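# Place the circled box lid on the mat like the reference

## Task

The circled lid in the reference picture is the one to move. Set it on the mat so it matches the lid already lying there: same face upward and same heading. Do not disturb the lid already on the mat. The moved lid must lie entirely inside the mat. Clear off the mat every object that is not a lid of this kind. Nothing may end up tipped over.

## Robot and tools

ROBOT. Two 7-joint arms with parallel grippers, left_arm and right_arm, hang from one upright column just behind the near edge of the table. left_arm is the robot's own left, on the +y side; camera image sides do not follow these names. Root links sit near z = 0.458 m, at y = +0.031 (left) and -0.031 (right). Equal joint values on both arms give mirrored postures, and one set of angles can put the two grippers in slightly different places.

FRAME. Scene frame in metres: z = 0 is the table top, +z up, +x outward over the table, +y to the robot's left. The origin lies 0.07 m behind the near table edge, inside the column. The robot faces about +x, perhaps rotated slightly.

JOINT ORDER per arm: shoulder pitch, shoulder roll, upper arm roll, elbow, forearm roll, wrist pitch, wrist yaw, then gripper opening. Ranges in rad: shoulder pitch -1.396..2.000 (left) or -1.300..2.000 (right); shoulder roll -0.175..2.000; upper arm roll -1.571..1.571; elbow 0.000..2.443; forearm roll -1.571..1.571; wrist pitch -0.785..0.785; wrist yaw -1.571..1.571. True limits may differ by up to 0.063 rad. A target more than 0.063 rad beyond a stated end, and further out than the current angle, gets the call rejected. Opening runs from -1 (shut) to +1 (wide, pad gap 0.145 m). Closing fully takes roughly 0.5 s or more.

GRIPPER. Fingers point along the gripper's +z axis and close along its y axis. end_effector_position is the point between the pads when shut, under 1 cm behind the tips. While closing, the tips advance about 17 mm along +z, mostly while the gap is still over 70 mm. To keep a grasp, command an opening well below grip_measured; a bigger difference squeezes harder (about 10 N per pad at most).

TOOLS.
execute_actions(actions, cameras): actions is a list of actions, each a table of up to 15 rows; each row is one 1/30 s control step, and a short table repeats its final row to fill 15 steps. Every row holds 16 numbers: left_arm's 7 absolute joint angles (rad) and opening, then the same 8 for right_arm, even if one arm stays still. An empty list just reports state plus all camera images. cameras: list of names (cam_high, cam_low, cam_left_wrist, cam_right_wrist), ["all"], or [] for none.
move(target, speed, blend, opening_speed, grip_force, blocking, cameras): target is one 16-number row or a list of up to 15 such rows, all absolute joint angles in rad plus openings, laid out as above; the joints travel together along interpolated paths (gripper paths usually curve; nothing steers around obstacles). speed: peak rad/s of the joint with the longest way, 0.01 to 6.3, default 0.5, one value or one per target. blend: corner rounding radius in rad for a list, default 0 (stop at each). opening_speed: rate of change of the opening command per second, at least 0.2. grip_force: newtons per pad, 3 to 10, one value or one per arm; persists. blocking=false returns after about 0.5 s while motion continues; a new move then takes over. The result adds a move: line such as done, off_target, moving, held or fault, possibly limits=held.
wait(seconds 0..10, cameras): let time pass holding the last command; a running move carries on.
stop(cameras): brakes a running move; fast motion needs room to stop.
zoom_image(camera, region): closer look at the latest full image of a camera; region [x0, y0, x1, y1] in pixels from the top-left, at most 504 by 504. Images: cam_high and cam_low 672x504, wrist cameras 812x504.
show_instructions(): shows the reference picture. read_manual(section): licence text only. finished_scene(scene): ends the current scene, given its number; irreversible.

MOTION LIMITS. Per control step each joint target may lead its measured angle by at most 0.174 (shoulder pitch, roll), 0.142 (upper arm roll), 0.152 (elbow), 0.498 (forearm roll), 0.517 (wrist pitch), 0.523 (wrist yaw) rad. If targets would shift the gripper over 110 mm from where it is, that arm's targets get scaled back. Unfinished motion may need to be commanded again. To hold a joint, resend its Joint targets value; to leave a gripper alone, resend its current command (0 is a real command).

RESULTS. end_effector_position (m) and end_effector_quat_wxyz per arm, possibly off by a few cm. Joint positions and Joint velocities: one block per arm, 7 joints (rad, rad/s) plus pad gap (m, m/s); "within noise" means still. Joint targets: angles now being driven toward. Tool commands: present gripper commands. Joint torques: 7 per arm, offset and noisy, positive toward larger angle; numbers 3 and 4 wrap at ±28 N m. execute_actions also lists joint angles at sampled steps. Notes: "joint sent to its limit"; "joint command not followed" (clearance check altered targets; it does not keep grippers apart); MOTOR HOT near 85 °C; OVER-TEMPERATURE FAULT at 100 °C stops that arm for 30-60 s.

AVOID. Contact between the arms or closing a gripper on the other arm's fingers; fast impacts with the table or heavy items; pressing far past a contact; dropping or releasing moving objects; anything leaving the table; tipping items over; stretched or loaded arms held long (heating). Note a loose object may occasionally be nudged by something else.

Each tool is called after "Request:" as name([rows], argument=value, ...), one row to a line, values as JSON.

Reference images:

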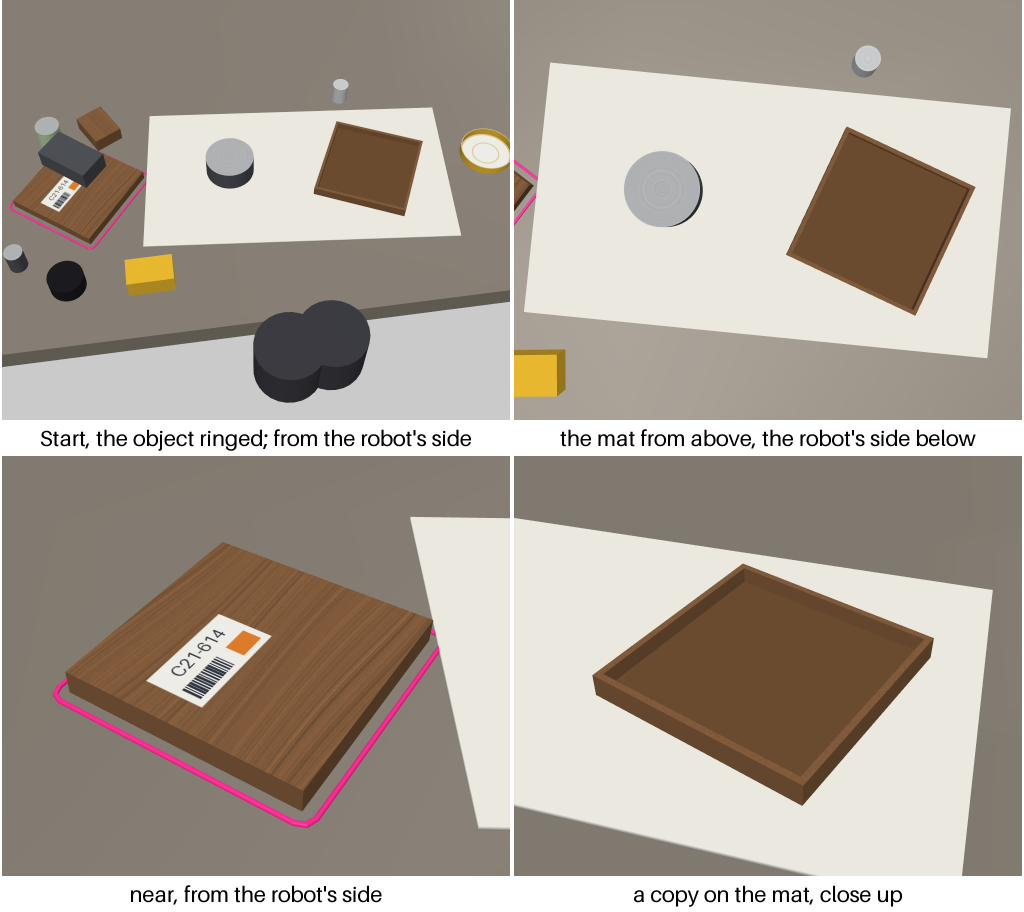

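## Session

Request:
execute_actions(actions=[])

Scene clock: 0.00 s.
left_arm: end_effector_position=(+0.1679, +0.6760, +0.2847) grip_measured=+1.00 end_effector_quat_wxyz=(-0.551, +0.803, +0.067, +0.217) | right_arm: end_effector_position=(+0.1234, -0.6218, +0.1675) grip_measured=+1.00 end_effector_quat_wxyz=(+0.490, +0.842, +0.050, +0.219)
Joint positions: left_arm=[0.88 1.177 -1.163 0.477 0.695 0.273 -0.191 0.145] | right_arm=[-0.34 1.354 -1.176 0.749 1.544 -0.365 -0.449 0.145]
Joint velocities: within noise
Joint torques (N m): no reading
Joint targets: left_arm=[0.880 1.177 -1.163 0.477 0.695 0.273 -0.191] | right_arm=[-0.340 1.354 -1.176 0.749 1.544 -0.365 -0.449]
Tool commands: left_gripper/opening=+1.0 right_gripper/opening=+1.0

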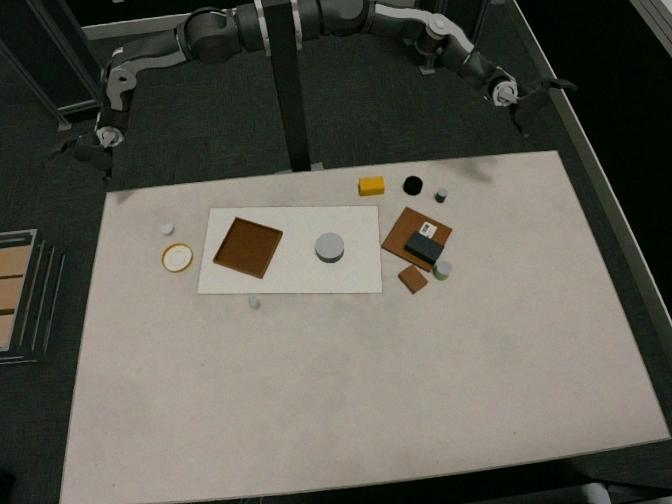

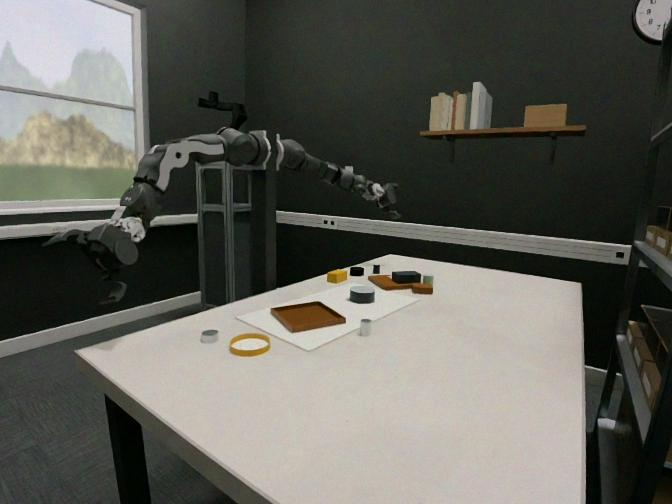

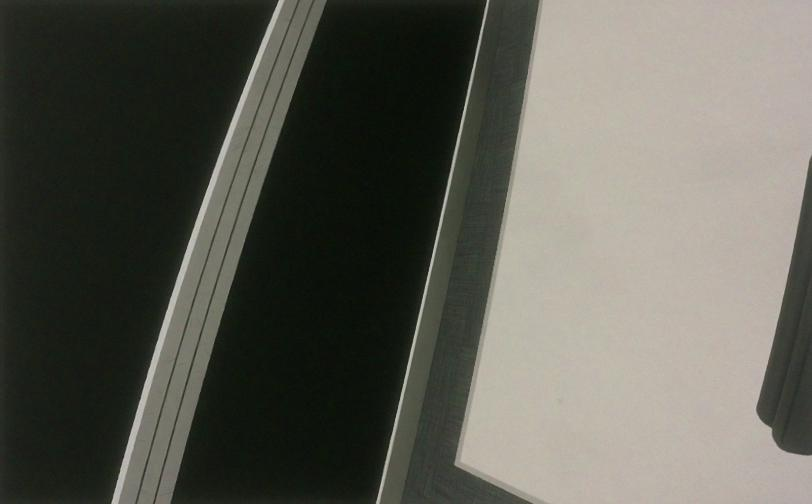

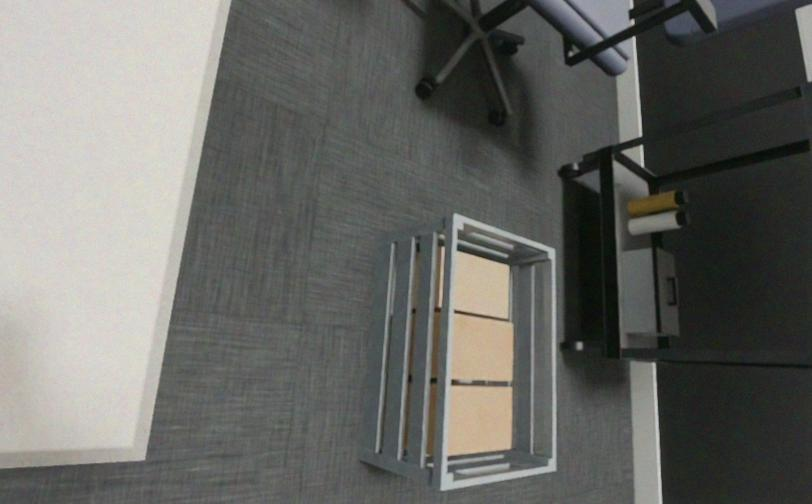

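Request:
zoom_image(camera="cam_high", region=[150, 140, 486, 392])

Request:
zoom_image(camera="cam_high", region=[340, 160, 480, 310])

Request:
zoom_image(camera="cam_low", region=[180, 240, 480, 380])

Scaled by 1.500 from the camera's 672x504 image, which has a finer 960x720 frame.

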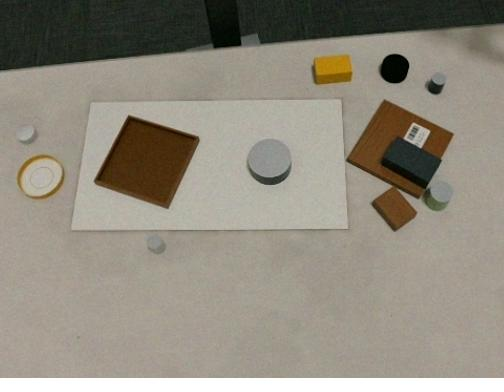

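Scaled by 3.360 from the camera's 672x504 image, which has a finer 960x720 frame.

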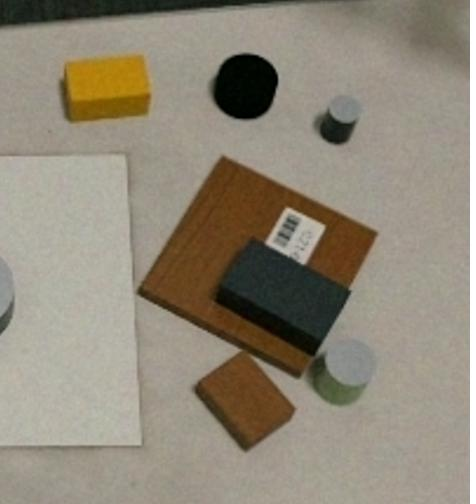

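Scaled by 1.680 from the camera's 672x504 image, which has a finer 960x720 frame.

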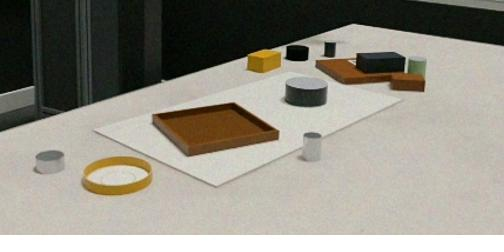

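Request:
zoom_image(camera="cam_high", region=[340, 0, 600, 195])

Request:
zoom_image(camera="cam_high", region=[40, 0, 300, 195])

Scaled by 1.938 from the camera's 672x504 image, which has a finer 960x720 frame.

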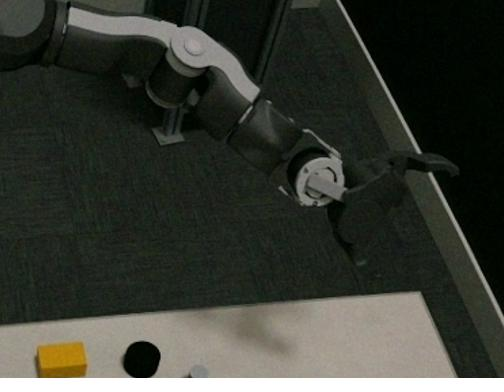

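Scaled by 1.938 from the camera's 672x504 image, which has a finer 960x720 frame.

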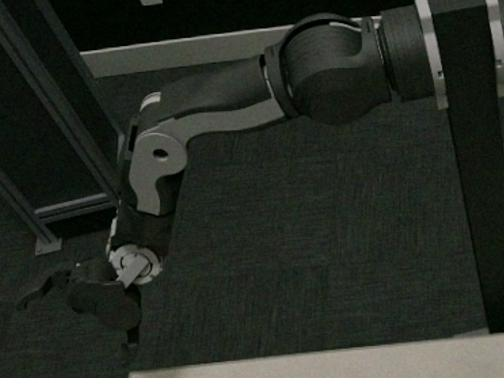

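Request:
move(target=[1.082, 0.963, -1.555, 1.532, -0.675, -0.029, 1.124, 1.0, -0.34, 1.354, -1.176, 0.749, 1.544, -0.365, -0.449, 1.0], speed=1.2, cameras=["cam_high", "cam_left_wrist"])

Scene clock: 584.77 s.
left_arm: end_effector_position=(+0.2684, +0.3027, +0.1640) grip_measured=+1.00 end_effector_quat_wxyz=(+0.163, -0.439, +0.881, +0.066) | right_arm: end_effector_position=(+0.1234, -0.6218, +0.1675) grip_measured=+1.00 end_effector_quat_wxyz=(+0.490, +0.842, +0.050, +0.219)
Joint positions: left_arm=[1.079 0.964 -1.55 1.532 -0.674 -0.026 1.115 0.145] | right_arm=[-0.34 1.354 -1.176 0.749 1.544 -0.365 -0.449 0.145]
Joint torques (N m): left_arm=[7.69 1.57 2.55 1.03 -0.1 -0.16 0.11] | right_arm=[-0.28 10.09 0.92 -2.32 0.01 -0.25 -0.36]
Joint targets: left_arm=[1.082 0.963 -1.555 1.532 -0.675 -0.029 1.124] | right_arm=[-0.340 1.354 -1.176 0.749 1.544 -0.365 -0.449]
move: done
Images, in order (width x height): cam_high 672x504, cam_left_wrist 812x504.

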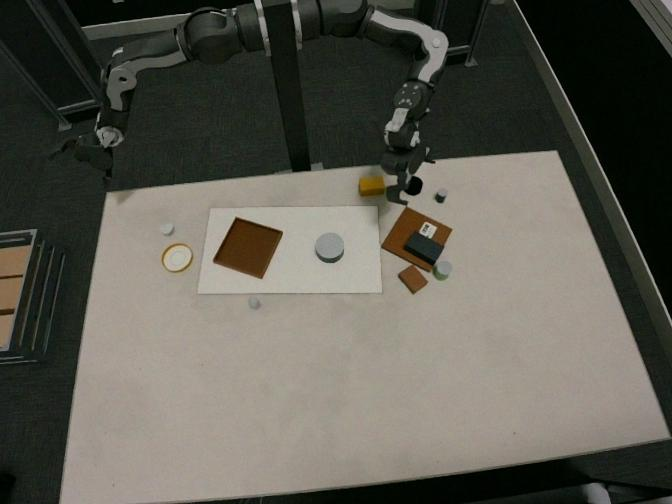

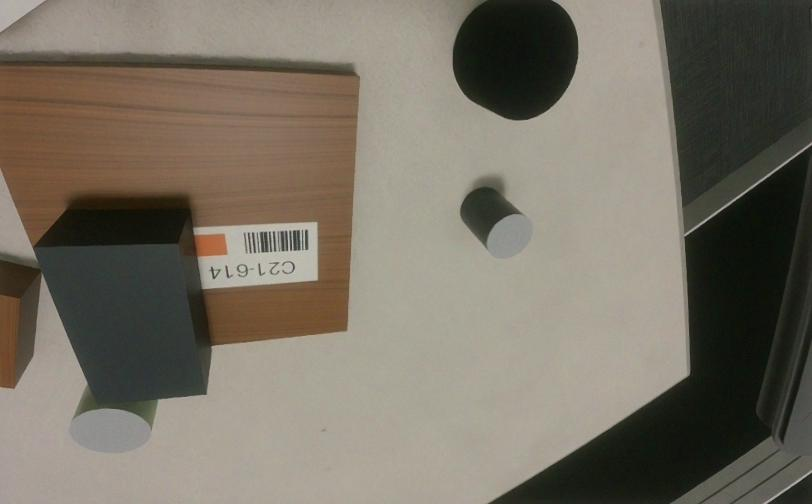

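Request:
zoom_image(camera="cam_high", region=[350, 120, 470, 300])

Request:
zoom_image(camera="cam_left_wrist", region=[0, 0, 504, 504])

Scaled by 2.800 from the camera's 672x504 image, which has a finer 960x720 frame.

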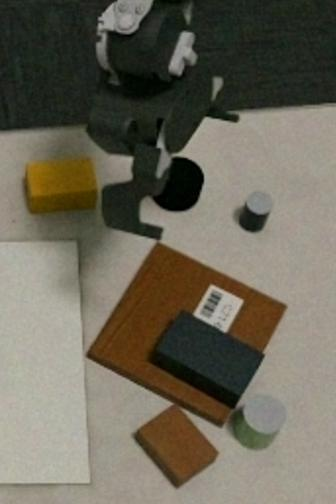

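Scaled by 1.000.

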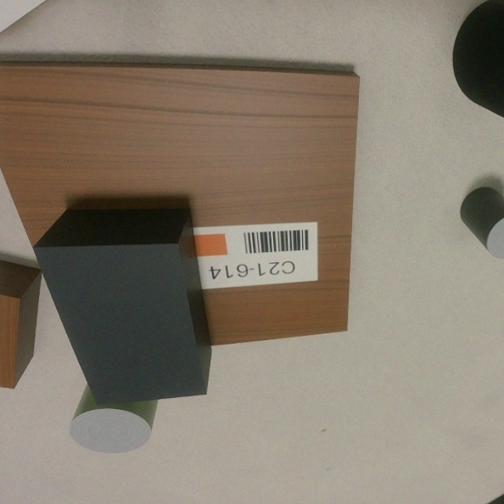

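Request:
move([
  [0.95, 0.9, -1.56, 1.4, 0.0, 0.4, 0.6, -1.0, 0.3, 1.2, -1.2, 1.7, 1.5, 0.0, -0.5, 1.0],
  [0.904, 0.854, -1.56, 1.299, 0.206, 0.646, 0.36, -1.0, 0.75, 0.75, -1.5, 1.75, 1.5, 0.3, -0.7, 1.0],
  [0.904, 0.854, -1.56, 1.299, 0.206, 0.646, 0.36, -1.0, 0.891, 0.276, -1.56, 1.217, 1.502, 0.337, -0.633, 1.0],
], speed=1.2, blend=0.1, cameras=["cam_high", "cam_left_wrist", "cam_right_wrist"])

Scene clock: 989.67 s.
left_arm: end_effector_position=(+0.2889, +0.2961, +0.1045) grip_measured=-1.00 end_effector_quat_wxyz=(-0.182, +0.822, -0.525, +0.124) | right_arm: end_effector_position=(+0.3525, +0.0608, +0.1228) grip_measured=+1.00 end_effector_quat_wxyz=(-0.100, +0.902, +0.257, +0.333)
Joint positions: left_arm=[0.909 0.856 -1.556 1.3 0.205 0.643 0.368 0] | right_arm=[0.891 0.277 -1.554 1.219 1.501 0.335 -0.636 0.145]
Joint torques (N m): left_arm=[5.97 1.7 2.32 0.77 0.01 -0.07 -0.57] | right_arm=[6.79 -1.04 2.97 1.88 -0.26 -0.33 0.11]
Joint targets: left_arm=[0.904 0.854 -1.560 1.299 0.206 0.646 0.360] | right_arm=[0.891 0.276 -1.558 1.217 1.502 0.337 -0.633]
joint sent to its limit (right arm) — joint 3 (upper arm roll), lower limit.
move: done
Images, in order (width x height): cam_high 672x504, cam_left_wrist 812x504, cam_right_wrist 812x504.

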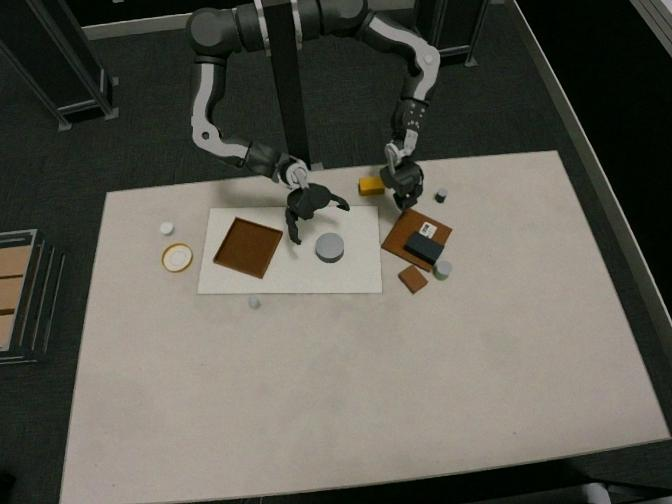

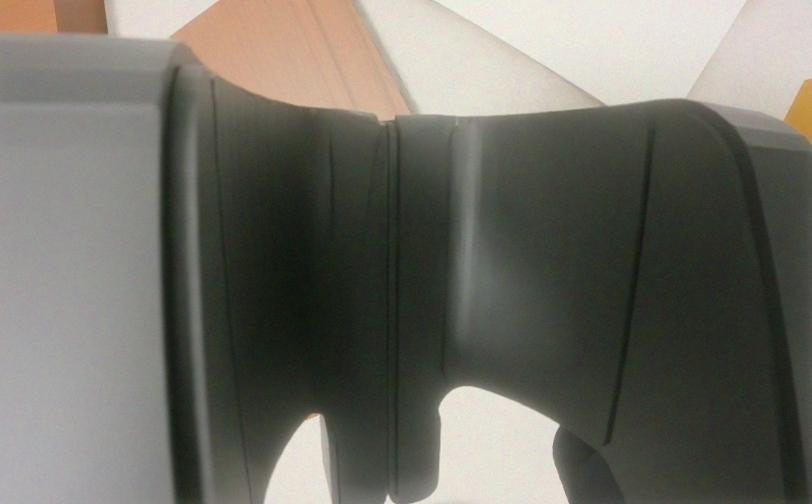

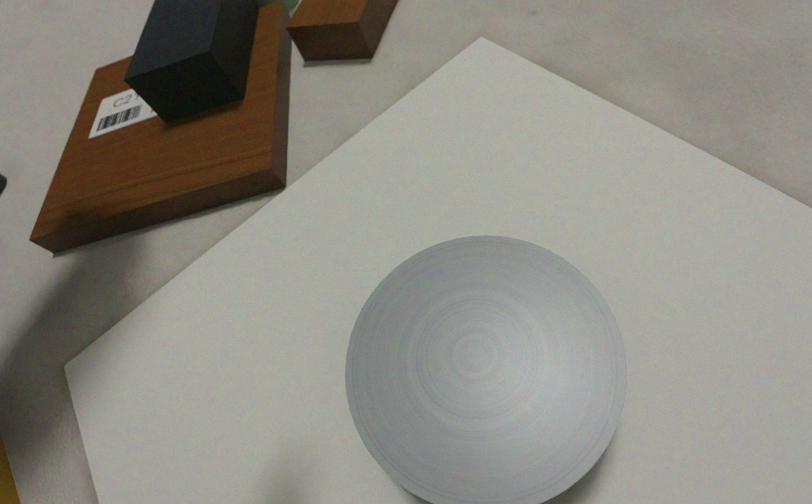

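Request:
move([
  [0.795, 0.687, -1.56, 1.0, 0.212, 0.495, 0.275, -1.0, 0.803, 0.167, -1.556, 0.942, 1.4, 0.24, -0.46, 1.0],
  [0.795, 0.687, -1.56, 1.0, 0.212, 0.495, 0.275, -1.0, 0.728, -0.034, -1.556, 0.485, 1.293, 0.14, -0.228, 1.0],
  [0.795, 0.687, -1.56, 1.0, 0.212, 0.495, 0.275, -1.0, 0.728, -0.034, -1.556, 0.485, 1.293, 0.14, -0.228, -0.4],
  [0.795, 0.687, -1.56, 1.0, 0.212, 0.495, 0.275, -1.0, 0.891, 0.276, -1.556, 1.217, 1.502, 0.337, -0.633, -0.4],
], speed=[0.8, 0.6, 0.6, 0.8], blend=[0.05, 0, 0, 0], opening_speed=1.5, cameras=["cam_high", "cam_right_wrist"])

Scene clock: 1035.47 s.
left_arm: end_effector_position=(+0.2884, +0.2962, +0.0492) grip_measured=-1.00 end_effector_quat_wxyz=(-0.180, +0.824, -0.524, +0.120) | right_arm: end_effector_position=(+0.3506, +0.0609, +0.1206) grip_measured=+0.07 end_effector_quat_wxyz=(-0.101, +0.903, +0.259, +0.327)
Joint positions: left_arm=[0.797 0.688 -1.558 1.001 0.211 0.497 0.283 0] | right_arm=[0.888 0.276 -1.555 1.215 1.505 0.341 -0.629 0.081]
Joint torques (N m): left_arm=[6.82 2.2 1.92 0.66 0.03 -0.24 -0.54] | right_arm=[7.35 -0.62 3.51 2.52 -0.36 -0.49 -0.06]
Joint targets: left_arm=[0.795 0.687 -1.560 1.000 0.212 0.495 0.275] | right_arm=[0.891 0.276 -1.556 1.217 1.502 0.337 -0.633]
move: done
Images, in order (width x height): cam_high 672x504, cam_right_wrist 812x504.

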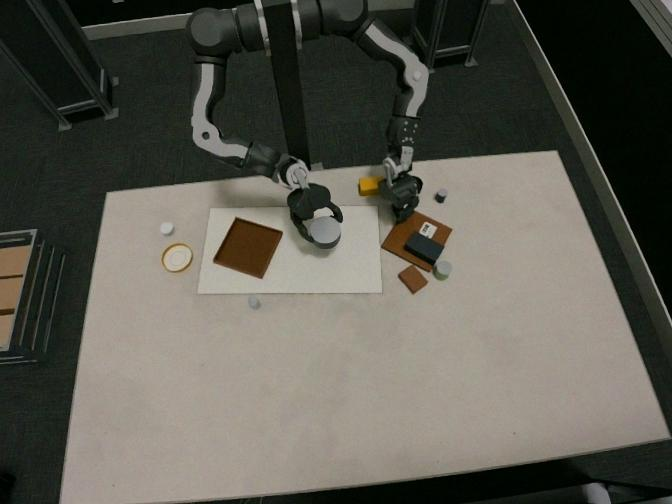

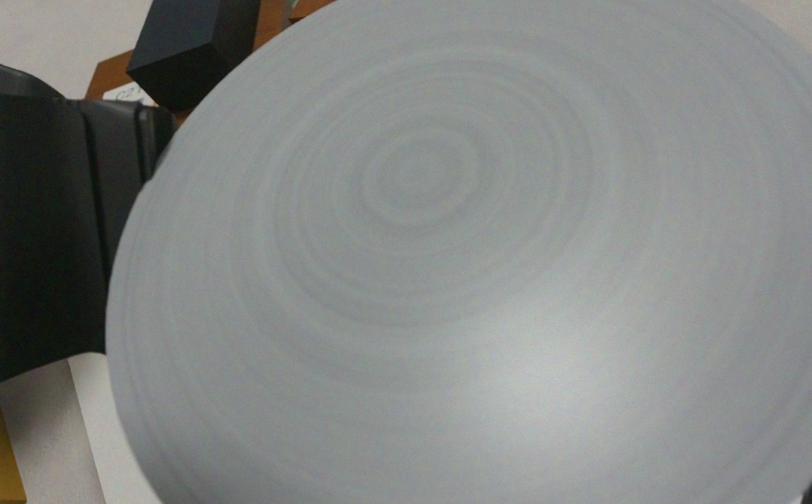

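Request:
move([
  [0.795, 0.687, -1.556, 1.0, 0.212, 0.495, 0.275, -1.0, 0.466, 1.1, -1.556, 2.0, 1.223, 0.032, -0.72, -0.4],
  [0.744, 0.584, -1.556, 0.811, 0.213, 0.401, 0.241, -1.0, 0.054, 1.481, -1.556, 1.331, 1.484, -0.667, 0.201, -0.4],
  [0.661, 0.652, -1.556, 1.193, 0.273, 0.689, 0.153, -1.0, 0.042, 1.13, -1.556, 0.887, 1.56, -0.684, 0.32, -0.4],
], speed=[1.0, 0.8, 0.35], blend=[0.1, 0.03, 0], cameras=["cam_high", "cam_left_wrist", "cam_right_wrist"])

Scene clock: 1296.47 s.
left_arm: end_effector_position=(+0.2463, +0.2341, +0.0267) grip_measured=-1.00 end_effector_quat_wxyz=(-0.154, +0.828, -0.529, +0.108) | right_arm: end_effector_position=(+0.1734, -0.3601, +0.0297) grip_measured=+0.07 end_effector_quat_wxyz=(-0.061, +0.923, +0.171, +0.340)
Joint positions: left_arm=[0.671 0.652 -1.551 1.194 0.263 0.685 0.149 0] | right_arm=[0.042 1.131 -1.556 0.888 1.557 -0.677 0.316 0.081]
Joint torques (N m): left_arm=[4 1.91 1.35 1.5 0.24 -0.07 -0.2] | right_arm=[0.59 7.9 0.77 -0.79 0.09 -0.62 0.16]
Joint targets: left_arm=[0.661 0.652 -1.556 1.193 0.273 0.689 0.153] | right_arm=[0.042 1.130 -1.556 0.887 1.560 -0.684 0.320]
move: done
Images, in order (width x height): cam_high 672x504, cam_left_wrist 812x504, cam_right_wrist 812x504.

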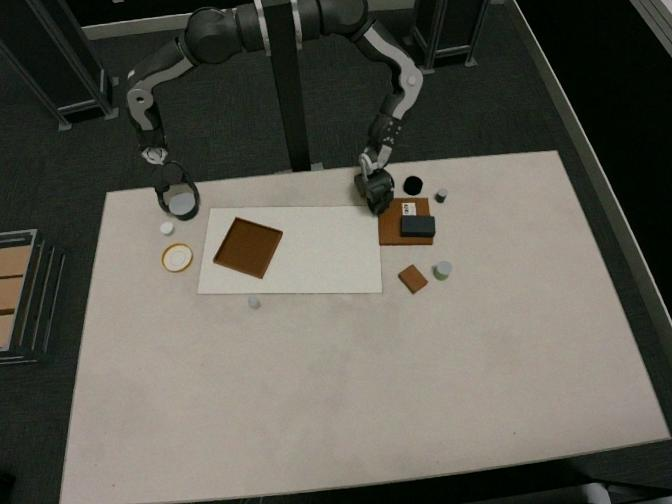

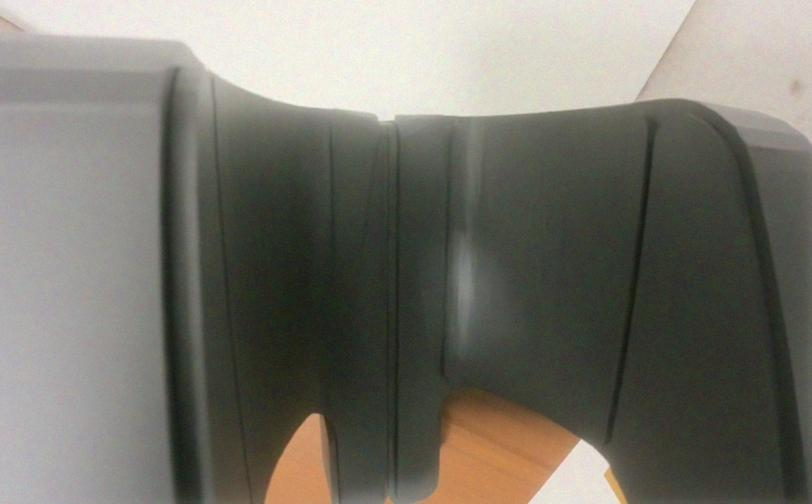

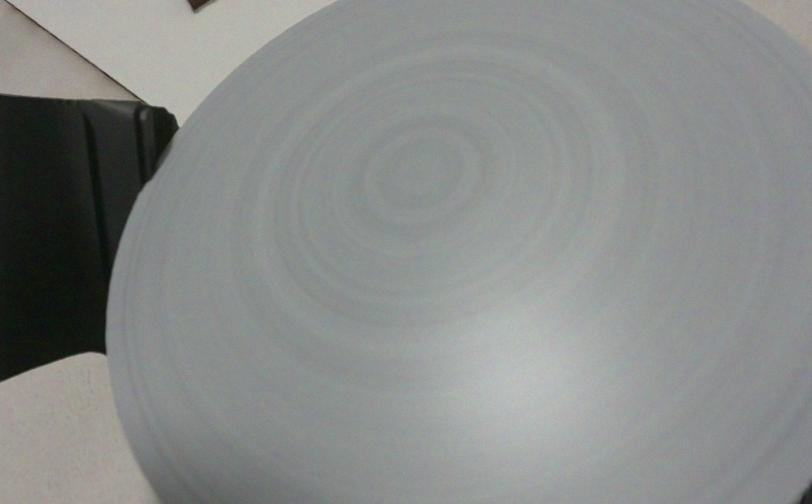

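Request:
move([
  [0.71, 0.7, -1.556, 1.28, 0.2, 0.62, 0.2, -1.0, 0.042, 1.13, -1.556, 0.888, 1.56, -0.68, 0.318, 0.5],
  [0.798, 0.722, -1.556, 1.186, -0.129, 0.336, 0.412, -1.0, 0.054, 1.481, -1.556, 1.331, 1.484, -0.667, 0.201, 0.5],
  [0.724, 0.583, -1.556, 0.924, -0.134, 0.223, 0.325, -1.0, 0.054, 1.481, -1.556, 1.331, 1.484, -0.667, 0.201, 0.5],
  [0.703, 0.421, -1.556, 1.013, -0.15, 0.473, 0.343, -1.0, 0.054, 1.481, -1.556, 1.331, 1.484, -0.667, 0.201, 0.5],
  [0.685, 0.192, -1.556, 0.939, -0.168, 0.629, 0.355, -1.0, 0.054, 1.481, -1.556, 1.331, 1.484, -0.667, 0.201, 0.5],
], speed=[0.6, 0.8, 0.5, 0.3, 0.3], blend=[0, 0.03, 0, 0.02, 0], opening_speed=1.5, cameras=["cam_high", "cam_right_wrist"])

Scene clock: 1368.33 s.
left_arm: end_effector_position=(+0.2969, +0.0863, +0.0244) grip_measured=-1.00 end_effector_quat_wxyz=(+0.156, -0.689, +0.689, -0.164) | right_arm: end_effector_position=(+0.1744, -0.3592, +0.1009) grip_measured=+0.50 end_effector_quat_wxyz=(-0.064, +0.921, +0.173, +0.344)
Joint positions: left_arm=[0.69 0.193 -1.554 0.94 -0.167 0.627 0.346 0] | right_arm=[0.053 1.481 -1.556 1.33 1.485 -0.669 0.205 0.112]
Joint torques (N m): left_arm=[5.76 -1.17 1.5 2.07 -0.06 -0.11 -0.08] | right_arm=[0.7 8.35 0.94 -0.14 -0.09 -0.35 -0.08]
Joint targets: left_arm=[0.685 0.192 -1.556 0.939 -0.168 0.629 0.355] | right_arm=[0.054 1.481 -1.556 1.331 1.484 -0.667 0.201]
move: done
Images, in order (width x height): cam_high 672x504, cam_right_wrist 812x504.

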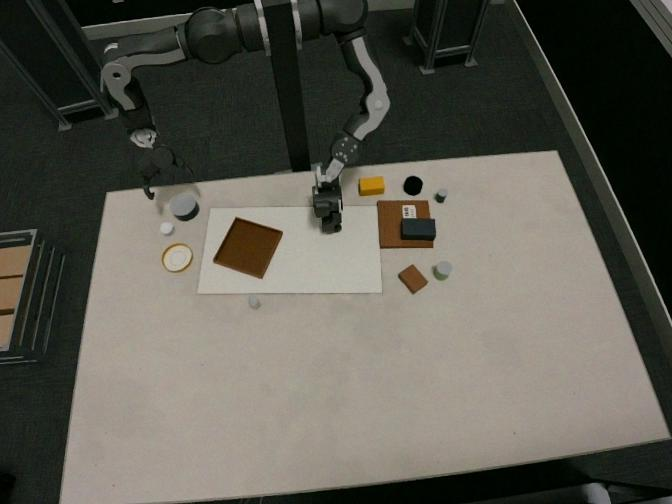

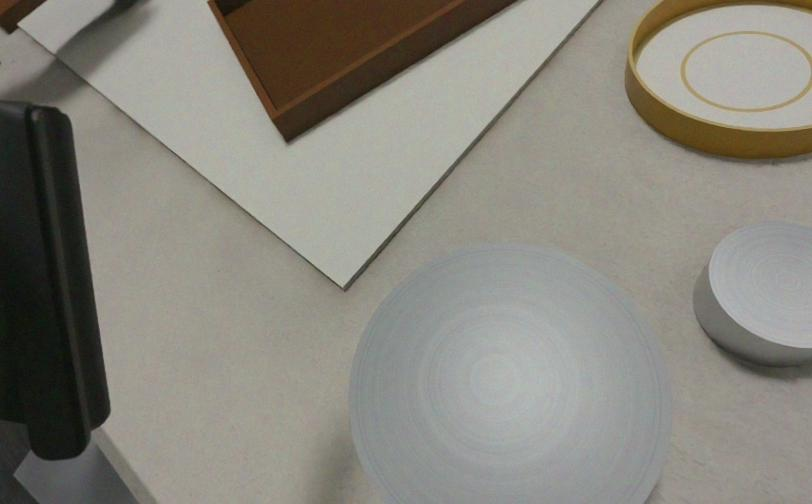

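Request:
zoom_image(camera="cam_high", region=[365, 180, 449, 264])

Request:
zoom_image(camera="cam_high", region=[205, 205, 289, 289])

Scaled by 6.000 from the camera's 672x504 image, which has a finer 960x720 frame.

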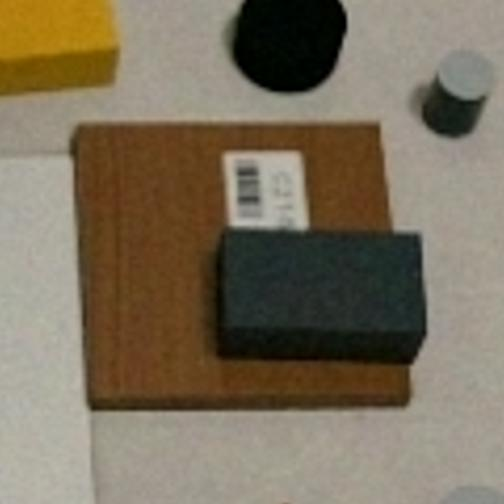

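Scaled by 6.000 from the camera's 672x504 image, which has a finer 960x720 frame.

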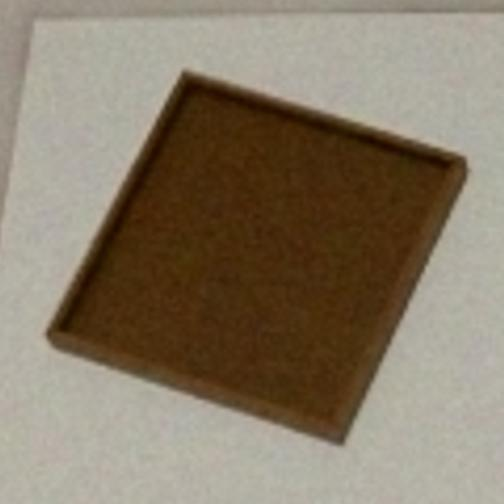

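Request:
move([
  [0.8, 0.45, -1.556, 1.35, 0.3, 0.5, 0.2, -1.0, 0.054, 1.481, -1.556, 1.331, 1.484, -0.667, 0.201, 0.5],
  [0.626, 1.257, -1.556, 1.737, 1.498, 0.427, -0.35, -1.0, 0.054, 1.481, -1.556, 1.331, 1.484, -0.667, 0.201, 0.5],
  [0.494, 1.003, -1.556, 1.363, 1.404, 0.293, -0.237, -1.0, 0.054, 1.481, -1.556, 1.331, 1.484, -0.667, 0.201, 0.5],
  [0.465, 0.885, -1.556, 1.5, 1.47, 0.302, -0.507, -1.0, 0.054, 1.481, -1.556, 1.331, 1.484, -0.667, 0.201, 0.5],
  [0.6, 1.13, -1.556, 1.87, 1.53, 0.43, -0.62, -1.0, 0.054, 1.481, -1.556, 1.331, 1.484, -0.667, 0.201, 0.5],
  [0.739, 1.29, -1.556, 1.528, 1.411, 0.505, -0.067, 0.1, 0.054, 1.481, -1.556, 1.331, 1.484, -0.667, 0.201, 0.5],
], speed=[0.8, 1.2, 0.5, 0.25, 0.5, 0.8], blend=[0.1, 0.05, 0, 0, 0.05, 0], cameras=["cam_high", "cam_left_wrist"])

Scene clock: 1749.03 s.
left_arm: end_effector_position=(+0.1702, +0.3380, +0.1026) grip_measured=+0.10 end_effector_quat_wxyz=(+0.001, +0.989, -0.046, +0.138) | right_arm: end_effector_position=(+0.1744, -0.3592, +0.1009) grip_measured=+0.50 end_effector_quat_wxyz=(-0.064, +0.921, +0.173, +0.344)
Joint positions: left_arm=[0.737 1.293 -1.555 1.528 1.412 0.502 -0.076 0.083] | right_arm=[0.053 1.481 -1.556 1.33 1.485 -0.669 0.205 0.112]
Joint torques (N m): left_arm=[4.58 3.68 2.7 0.83 0.04 -0.22 0.13] | right_arm=[0.7 8.35 0.94 -0.16 -0.1 -0.34 -0.06]
Joint targets: left_arm=[0.739 1.290 -1.556 1.528 1.411 0.505 -0.067] | right_arm=[0.054 1.481 -1.556 1.331 1.484 -0.667 0.201]
move: done
Images, in order (width x height): cam_high 672x504, cam_left_wrist 812x504.

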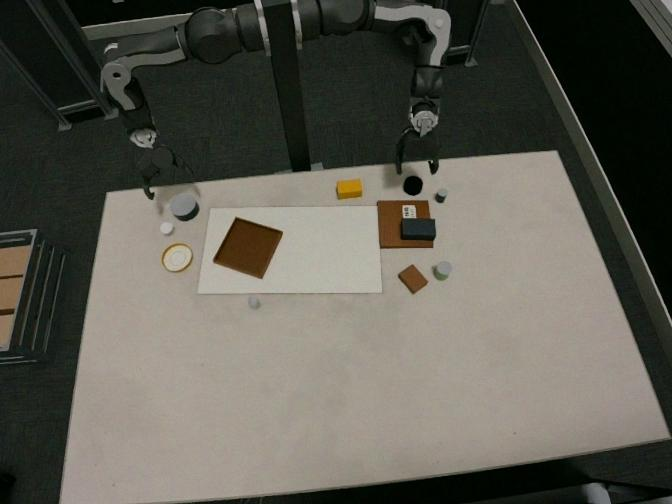

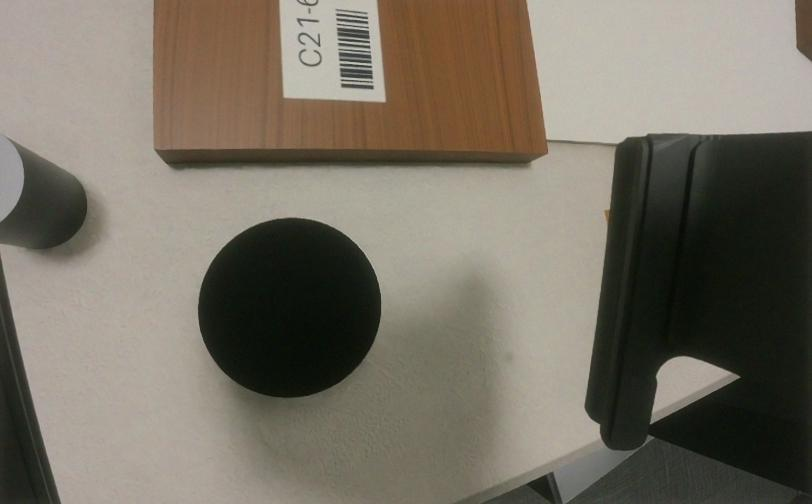

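Request:
move([
  [0.580,1.004,-1.556,1.121,1.343,0.328,0.030,0.1,0.054,1.481,-1.556,1.331,1.484,-0.667,0.201,0.5],
  [0.580,1.004,-1.556,1.121,1.343,0.328,0.030,-0.5,0.054,1.481,-1.556,1.331,1.484,-0.667,0.201,0.5],
  [0.739,1.290,-1.556,1.528,1.411,0.505,-0.067,-0.5,0.054,1.481,-1.556,1.331,1.484,-0.667,0.201,0.5],
], speed=0.4, opening_speed=1.5, cameras=["cam_high", "cam_left_wrist"])

Scene clock: 1782.50 s.
left_arm: end_effector_position=(+0.1704, +0.3343, +0.1024) grip_measured=-0.28 end_effector_quat_wxyz=(+0.010, +0.989, -0.049, +0.138) | right_arm: end_effector_position=(+0.1744, -0.3592, +0.1009) grip_measured=+0.50 end_effector_quat_wxyz=(-0.064, +0.921, +0.173, +0.344)
Joint positions: left_arm=[0.738 1.29 -1.555 1.528 1.41 0.503 -0.058 0.055] | right_arm=[0.053 1.481 -1.556 1.33 1.485 -0.669 0.205 0.112]
Joint torques (N m): left_arm=[4.68 4.23 2.71 0.8 0.12 -0.24 -0.36] | right_arm=[0.73 8.35 0.94 -0.13 -0.1 -0.36 -0.07]
Joint targets: left_arm=[0.739 1.290 -1.556 1.528 1.411 0.505 -0.067] | right_arm=[0.054 1.481 -1.556 1.331 1.484 -0.667 0.201]
move: done
Images, in order (width x height): cam_high 672x504, cam_left_wrist 812x504.

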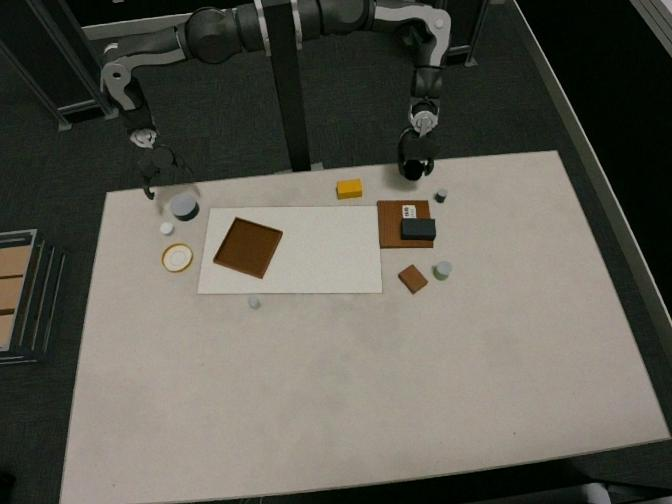

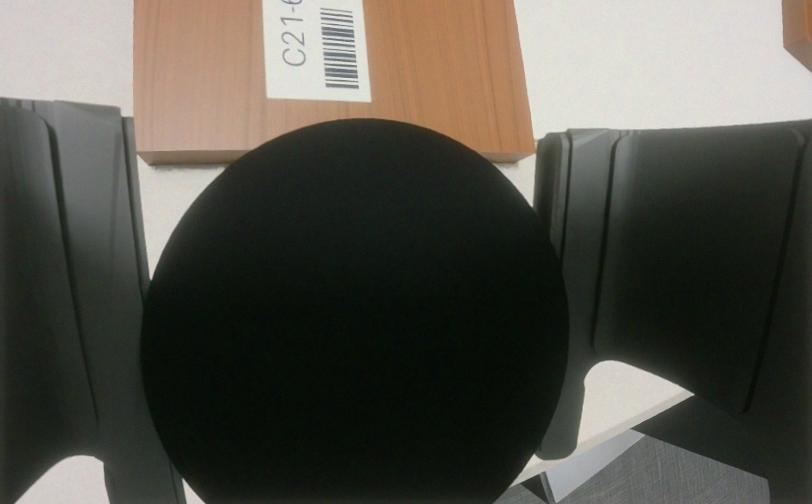

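Request:
move([
  [0.627,1.344,-1.556,1.1,1.228,0.270,0.406,-0.5,0.054,1.481,-1.556,1.331,1.484,-0.667,0.201,0.5],
  [0.503,1.026,-1.556,0.656,1.249,0.118,0.489,-0.5,0.054,1.481,-1.556,1.331,1.484,-0.667,0.201,0.5],
  [0.503,1.026,-1.556,0.656,1.249,0.118,0.489,0.05,0.054,1.481,-1.556,1.331,1.484,-0.667,0.201,0.5],
  [0.627,1.344,-1.556,1.1,1.228,0.270,0.406,0.05,0.054,1.481,-1.556,1.331,1.484,-0.667,0.201,0.5],
], speed=[0.5, 0.4, 0.4, 0.5], opening_speed=1.0, cameras=["cam_high", "cam_left_wrist"])

Scene clock: 1797.83 s.
left_arm: end_effector_position=(+0.1235, +0.4346, +0.0926) grip_measured=+0.05 end_effector_quat_wxyz=(+0.010, +0.989, -0.049, +0.139) | right_arm: end_effector_position=(+0.1744, -0.3592, +0.1009) grip_measured=+0.50 end_effector_quat_wxyz=(-0.064, +0.921, +0.173, +0.344)
Joint positions: left_arm=[0.626 1.345 -1.555 1.099 1.229 0.267 0.415 0.079] | right_arm=[0.053 1.481 -1.556 1.33 1.485 -0.669 0.205 0.112]
Joint torques (N m): left_arm=[3.76 5.97 1.98 -0.57 0.11 -0.18 -0.33] | right_arm=[0.75 8.37 0.92 -0.09 -0.11 -0.35 -0.08]
Joint targets: left_arm=[0.627 1.344 -1.556 1.100 1.228 0.270 0.406] | right_arm=[0.054 1.481 -1.556 1.331 1.484 -0.667 0.201]
move: done
Images, in order (width x height): cam_high 672x504, cam_left_wrist 812x504.

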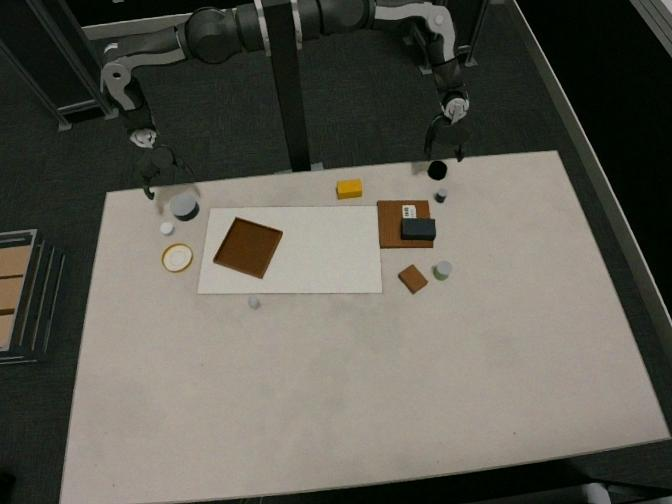

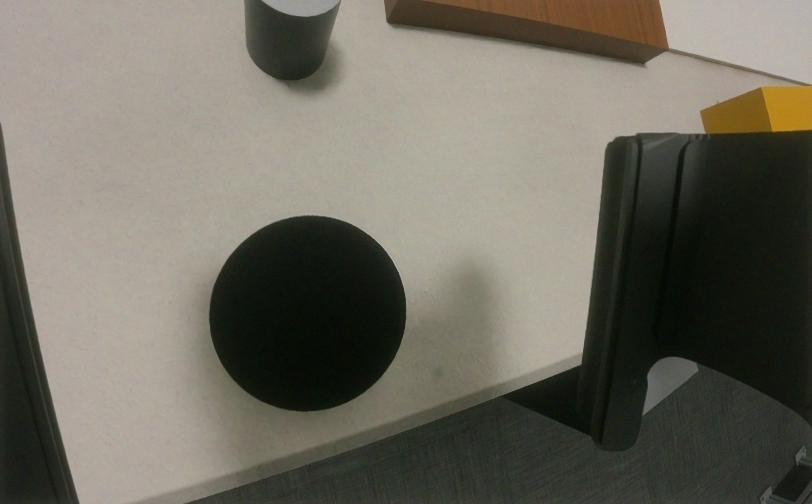

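Request:
move([
  [1.1086,1.3639,-1.556,1.5582,0,0.1943,1.1086,-1,0.054,1.481,-1.556,1.331,1.484,-0.667,0.201,0.5],
  [1.0091,0.7601,-1.556,1.0647,0,0.3046,1.0091,-1,0.054,1.481,-1.556,1.331,1.484,-0.667,0.201,0.5],
  [0.8821,0.5573,-1.556,0.6939,0,0.1366,0.8821,-1,0.054,1.481,-1.556,1.331,1.484,-0.667,0.201,0.5],
], speed=[0.8, 0.8, 0.4], blend=[0.15, 0.1, 0], cameras=["cam_high", "cam_left_wrist"])

Scene clock: 1996.57 s.
left_arm: end_effector_position=(+0.2647, +0.2875, +0.0426) grip_measured=-1.00 end_effector_quat_wxyz=(+0.002, +0.765, -0.644, +0.004) | right_arm: end_effector_position=(+0.1744, -0.3592, +0.1009) grip_measured=+0.50 end_effector_quat_wxyz=(-0.064, +0.921, +0.173, +0.344)
Joint positions: left_arm=[0.885 0.558 -1.555 0.695 -0.001 0.139 0.891 0] | right_arm=[0.053 1.481 -1.556 1.33 1.485 -0.669 0.205 0.112]
Joint torques (N m): left_arm=[7.45 1.81 1.68 0.17 0.09 -0.23 -0.35] | right_arm=[0.73 8.4 0.91 -0.16 -0.08 -0.38 -0.08]
Joint targets: left_arm=[0.882 0.557 -1.556 0.694 0.000 0.137 0.882] | right_arm=[0.054 1.481 -1.556 1.331 1.484 -0.667 0.201]
move: done
Images, in order (width x height): cam_high 672x504, cam_left_wrist 812x504.

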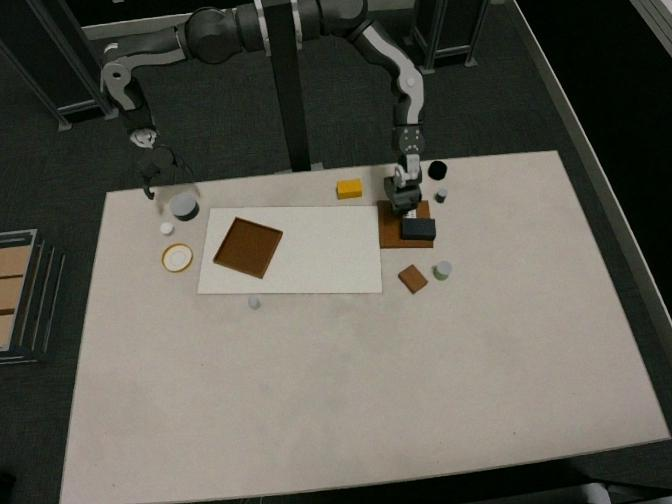

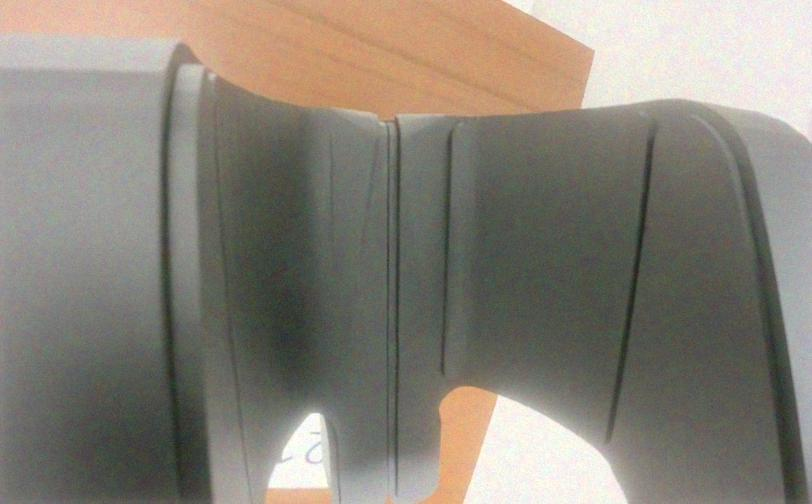

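Request:
move([
  [0.8448,0.4523,-1.556,0.4954,0,0.0431,0.8448,-1,0.054,1.481,-1.556,1.331,1.484,-0.667,0.201,0.5],
  [0.8051,0.5913,-1.556,0.7399,0,0.1486,0.8051,-1,0.054,1.481,-1.556,1.331,1.484,-0.667,0.201,0.5],
  [0.7617,0.6974,-1.556,0.9154,0,0.218,0.7617,-1,0.054,1.481,-1.556,1.331,1.484,-0.667,0.201,0.5],
  [0.6653,0.8624,-1.556,1.1681,0,0.3057,0.6653,-1,0.054,1.481,-1.556,1.331,1.484,-0.667,0.201,0.5],
  [0.552,0.9941,-1.556,1.3482,0,0.3541,0.552,-1,0.054,1.481,-1.556,1.331,1.484,-0.667,0.201,0.5],
  [0.4174,1.1016,-1.556,1.4768,0,0.3752,0.4174,-1,0.054,1.481,-1.556,1.331,1.484,-0.667,0.201,0.5],
], speed=[0.2, 0.2, 0.2, 0.2, 0.2, 0.2], blend=[0, 0.02, 0.02, 0.02, 0.02, 0], cameras=["cam_high", "cam_left_wrist"])

Scene clock: 2014.03 s.
left_arm: end_effector_position=(+0.0863, +0.2907, +0.0247) grip_measured=-1.00 end_effector_quat_wxyz=(-0.015, +0.763, -0.646, +0.014) | right_arm: end_effector_position=(+0.1744, -0.3592, +0.1009) grip_measured=+0.50 end_effector_quat_wxyz=(-0.064, +0.921, +0.173, +0.344)
Joint positions: left_arm=[0.43 1.107 -1.545 1.481 -0.007 0.374 0.414 0] | right_arm=[0.053 1.481 -1.556 1.33 1.485 -0.669 0.205 0.112]
Joint torques (N m): left_arm=[0.46 3.49 -0.84 0.51 0.29 -0.13 -0.06] | right_arm=[0.67 8.37 0.96 -0.13 -0.09 -0.35 -0.07]
Joint targets: left_arm=[0.417 1.102 -1.556 1.477 0.000 0.375 0.417] | right_arm=[0.054 1.481 -1.556 1.331 1.484 -0.667 0.201]
move: off_target (left_arm); left_arm: the shoulder pitch is farthest, 0.012 rad from its target
Images, in order (width x height): cam_high 672x504, cam_left_wrist 812x504.

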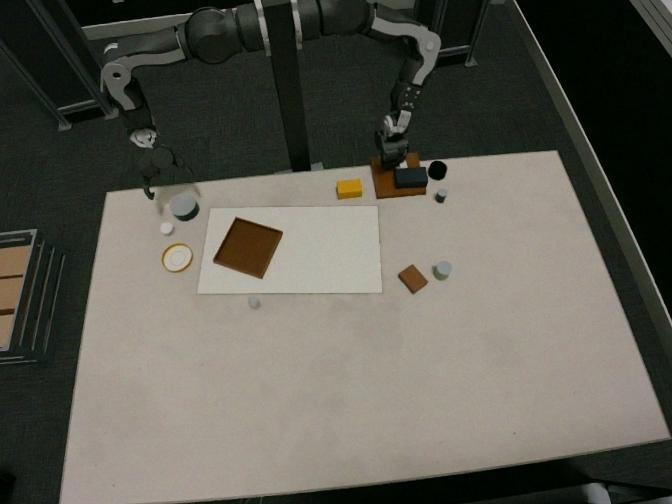

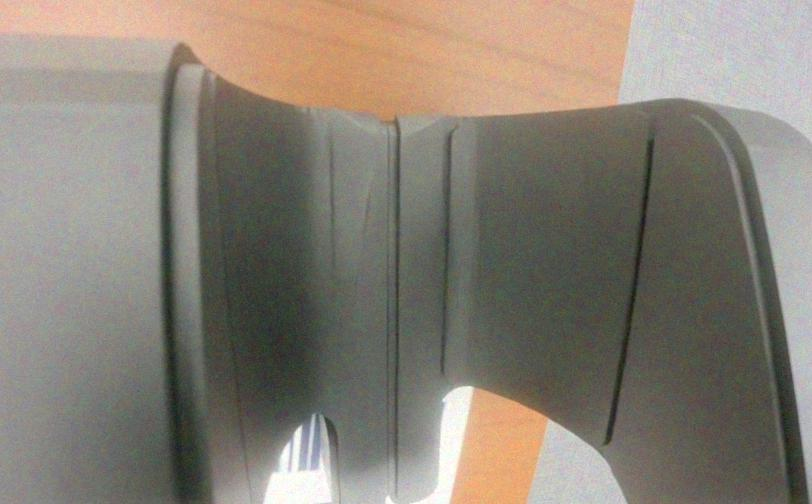

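Request:
zoom_image(camera="cam_high", region=[340, 130, 470, 220])

Scaled by 3.877 from the camera's 672x504 image, which has a finer 960x720 frame.

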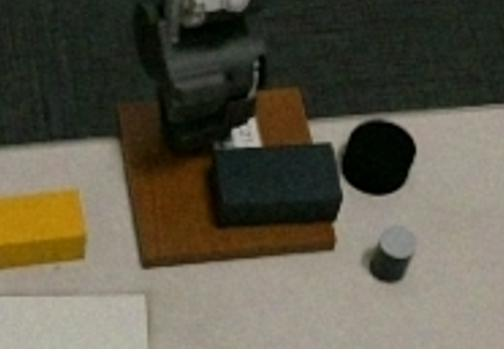

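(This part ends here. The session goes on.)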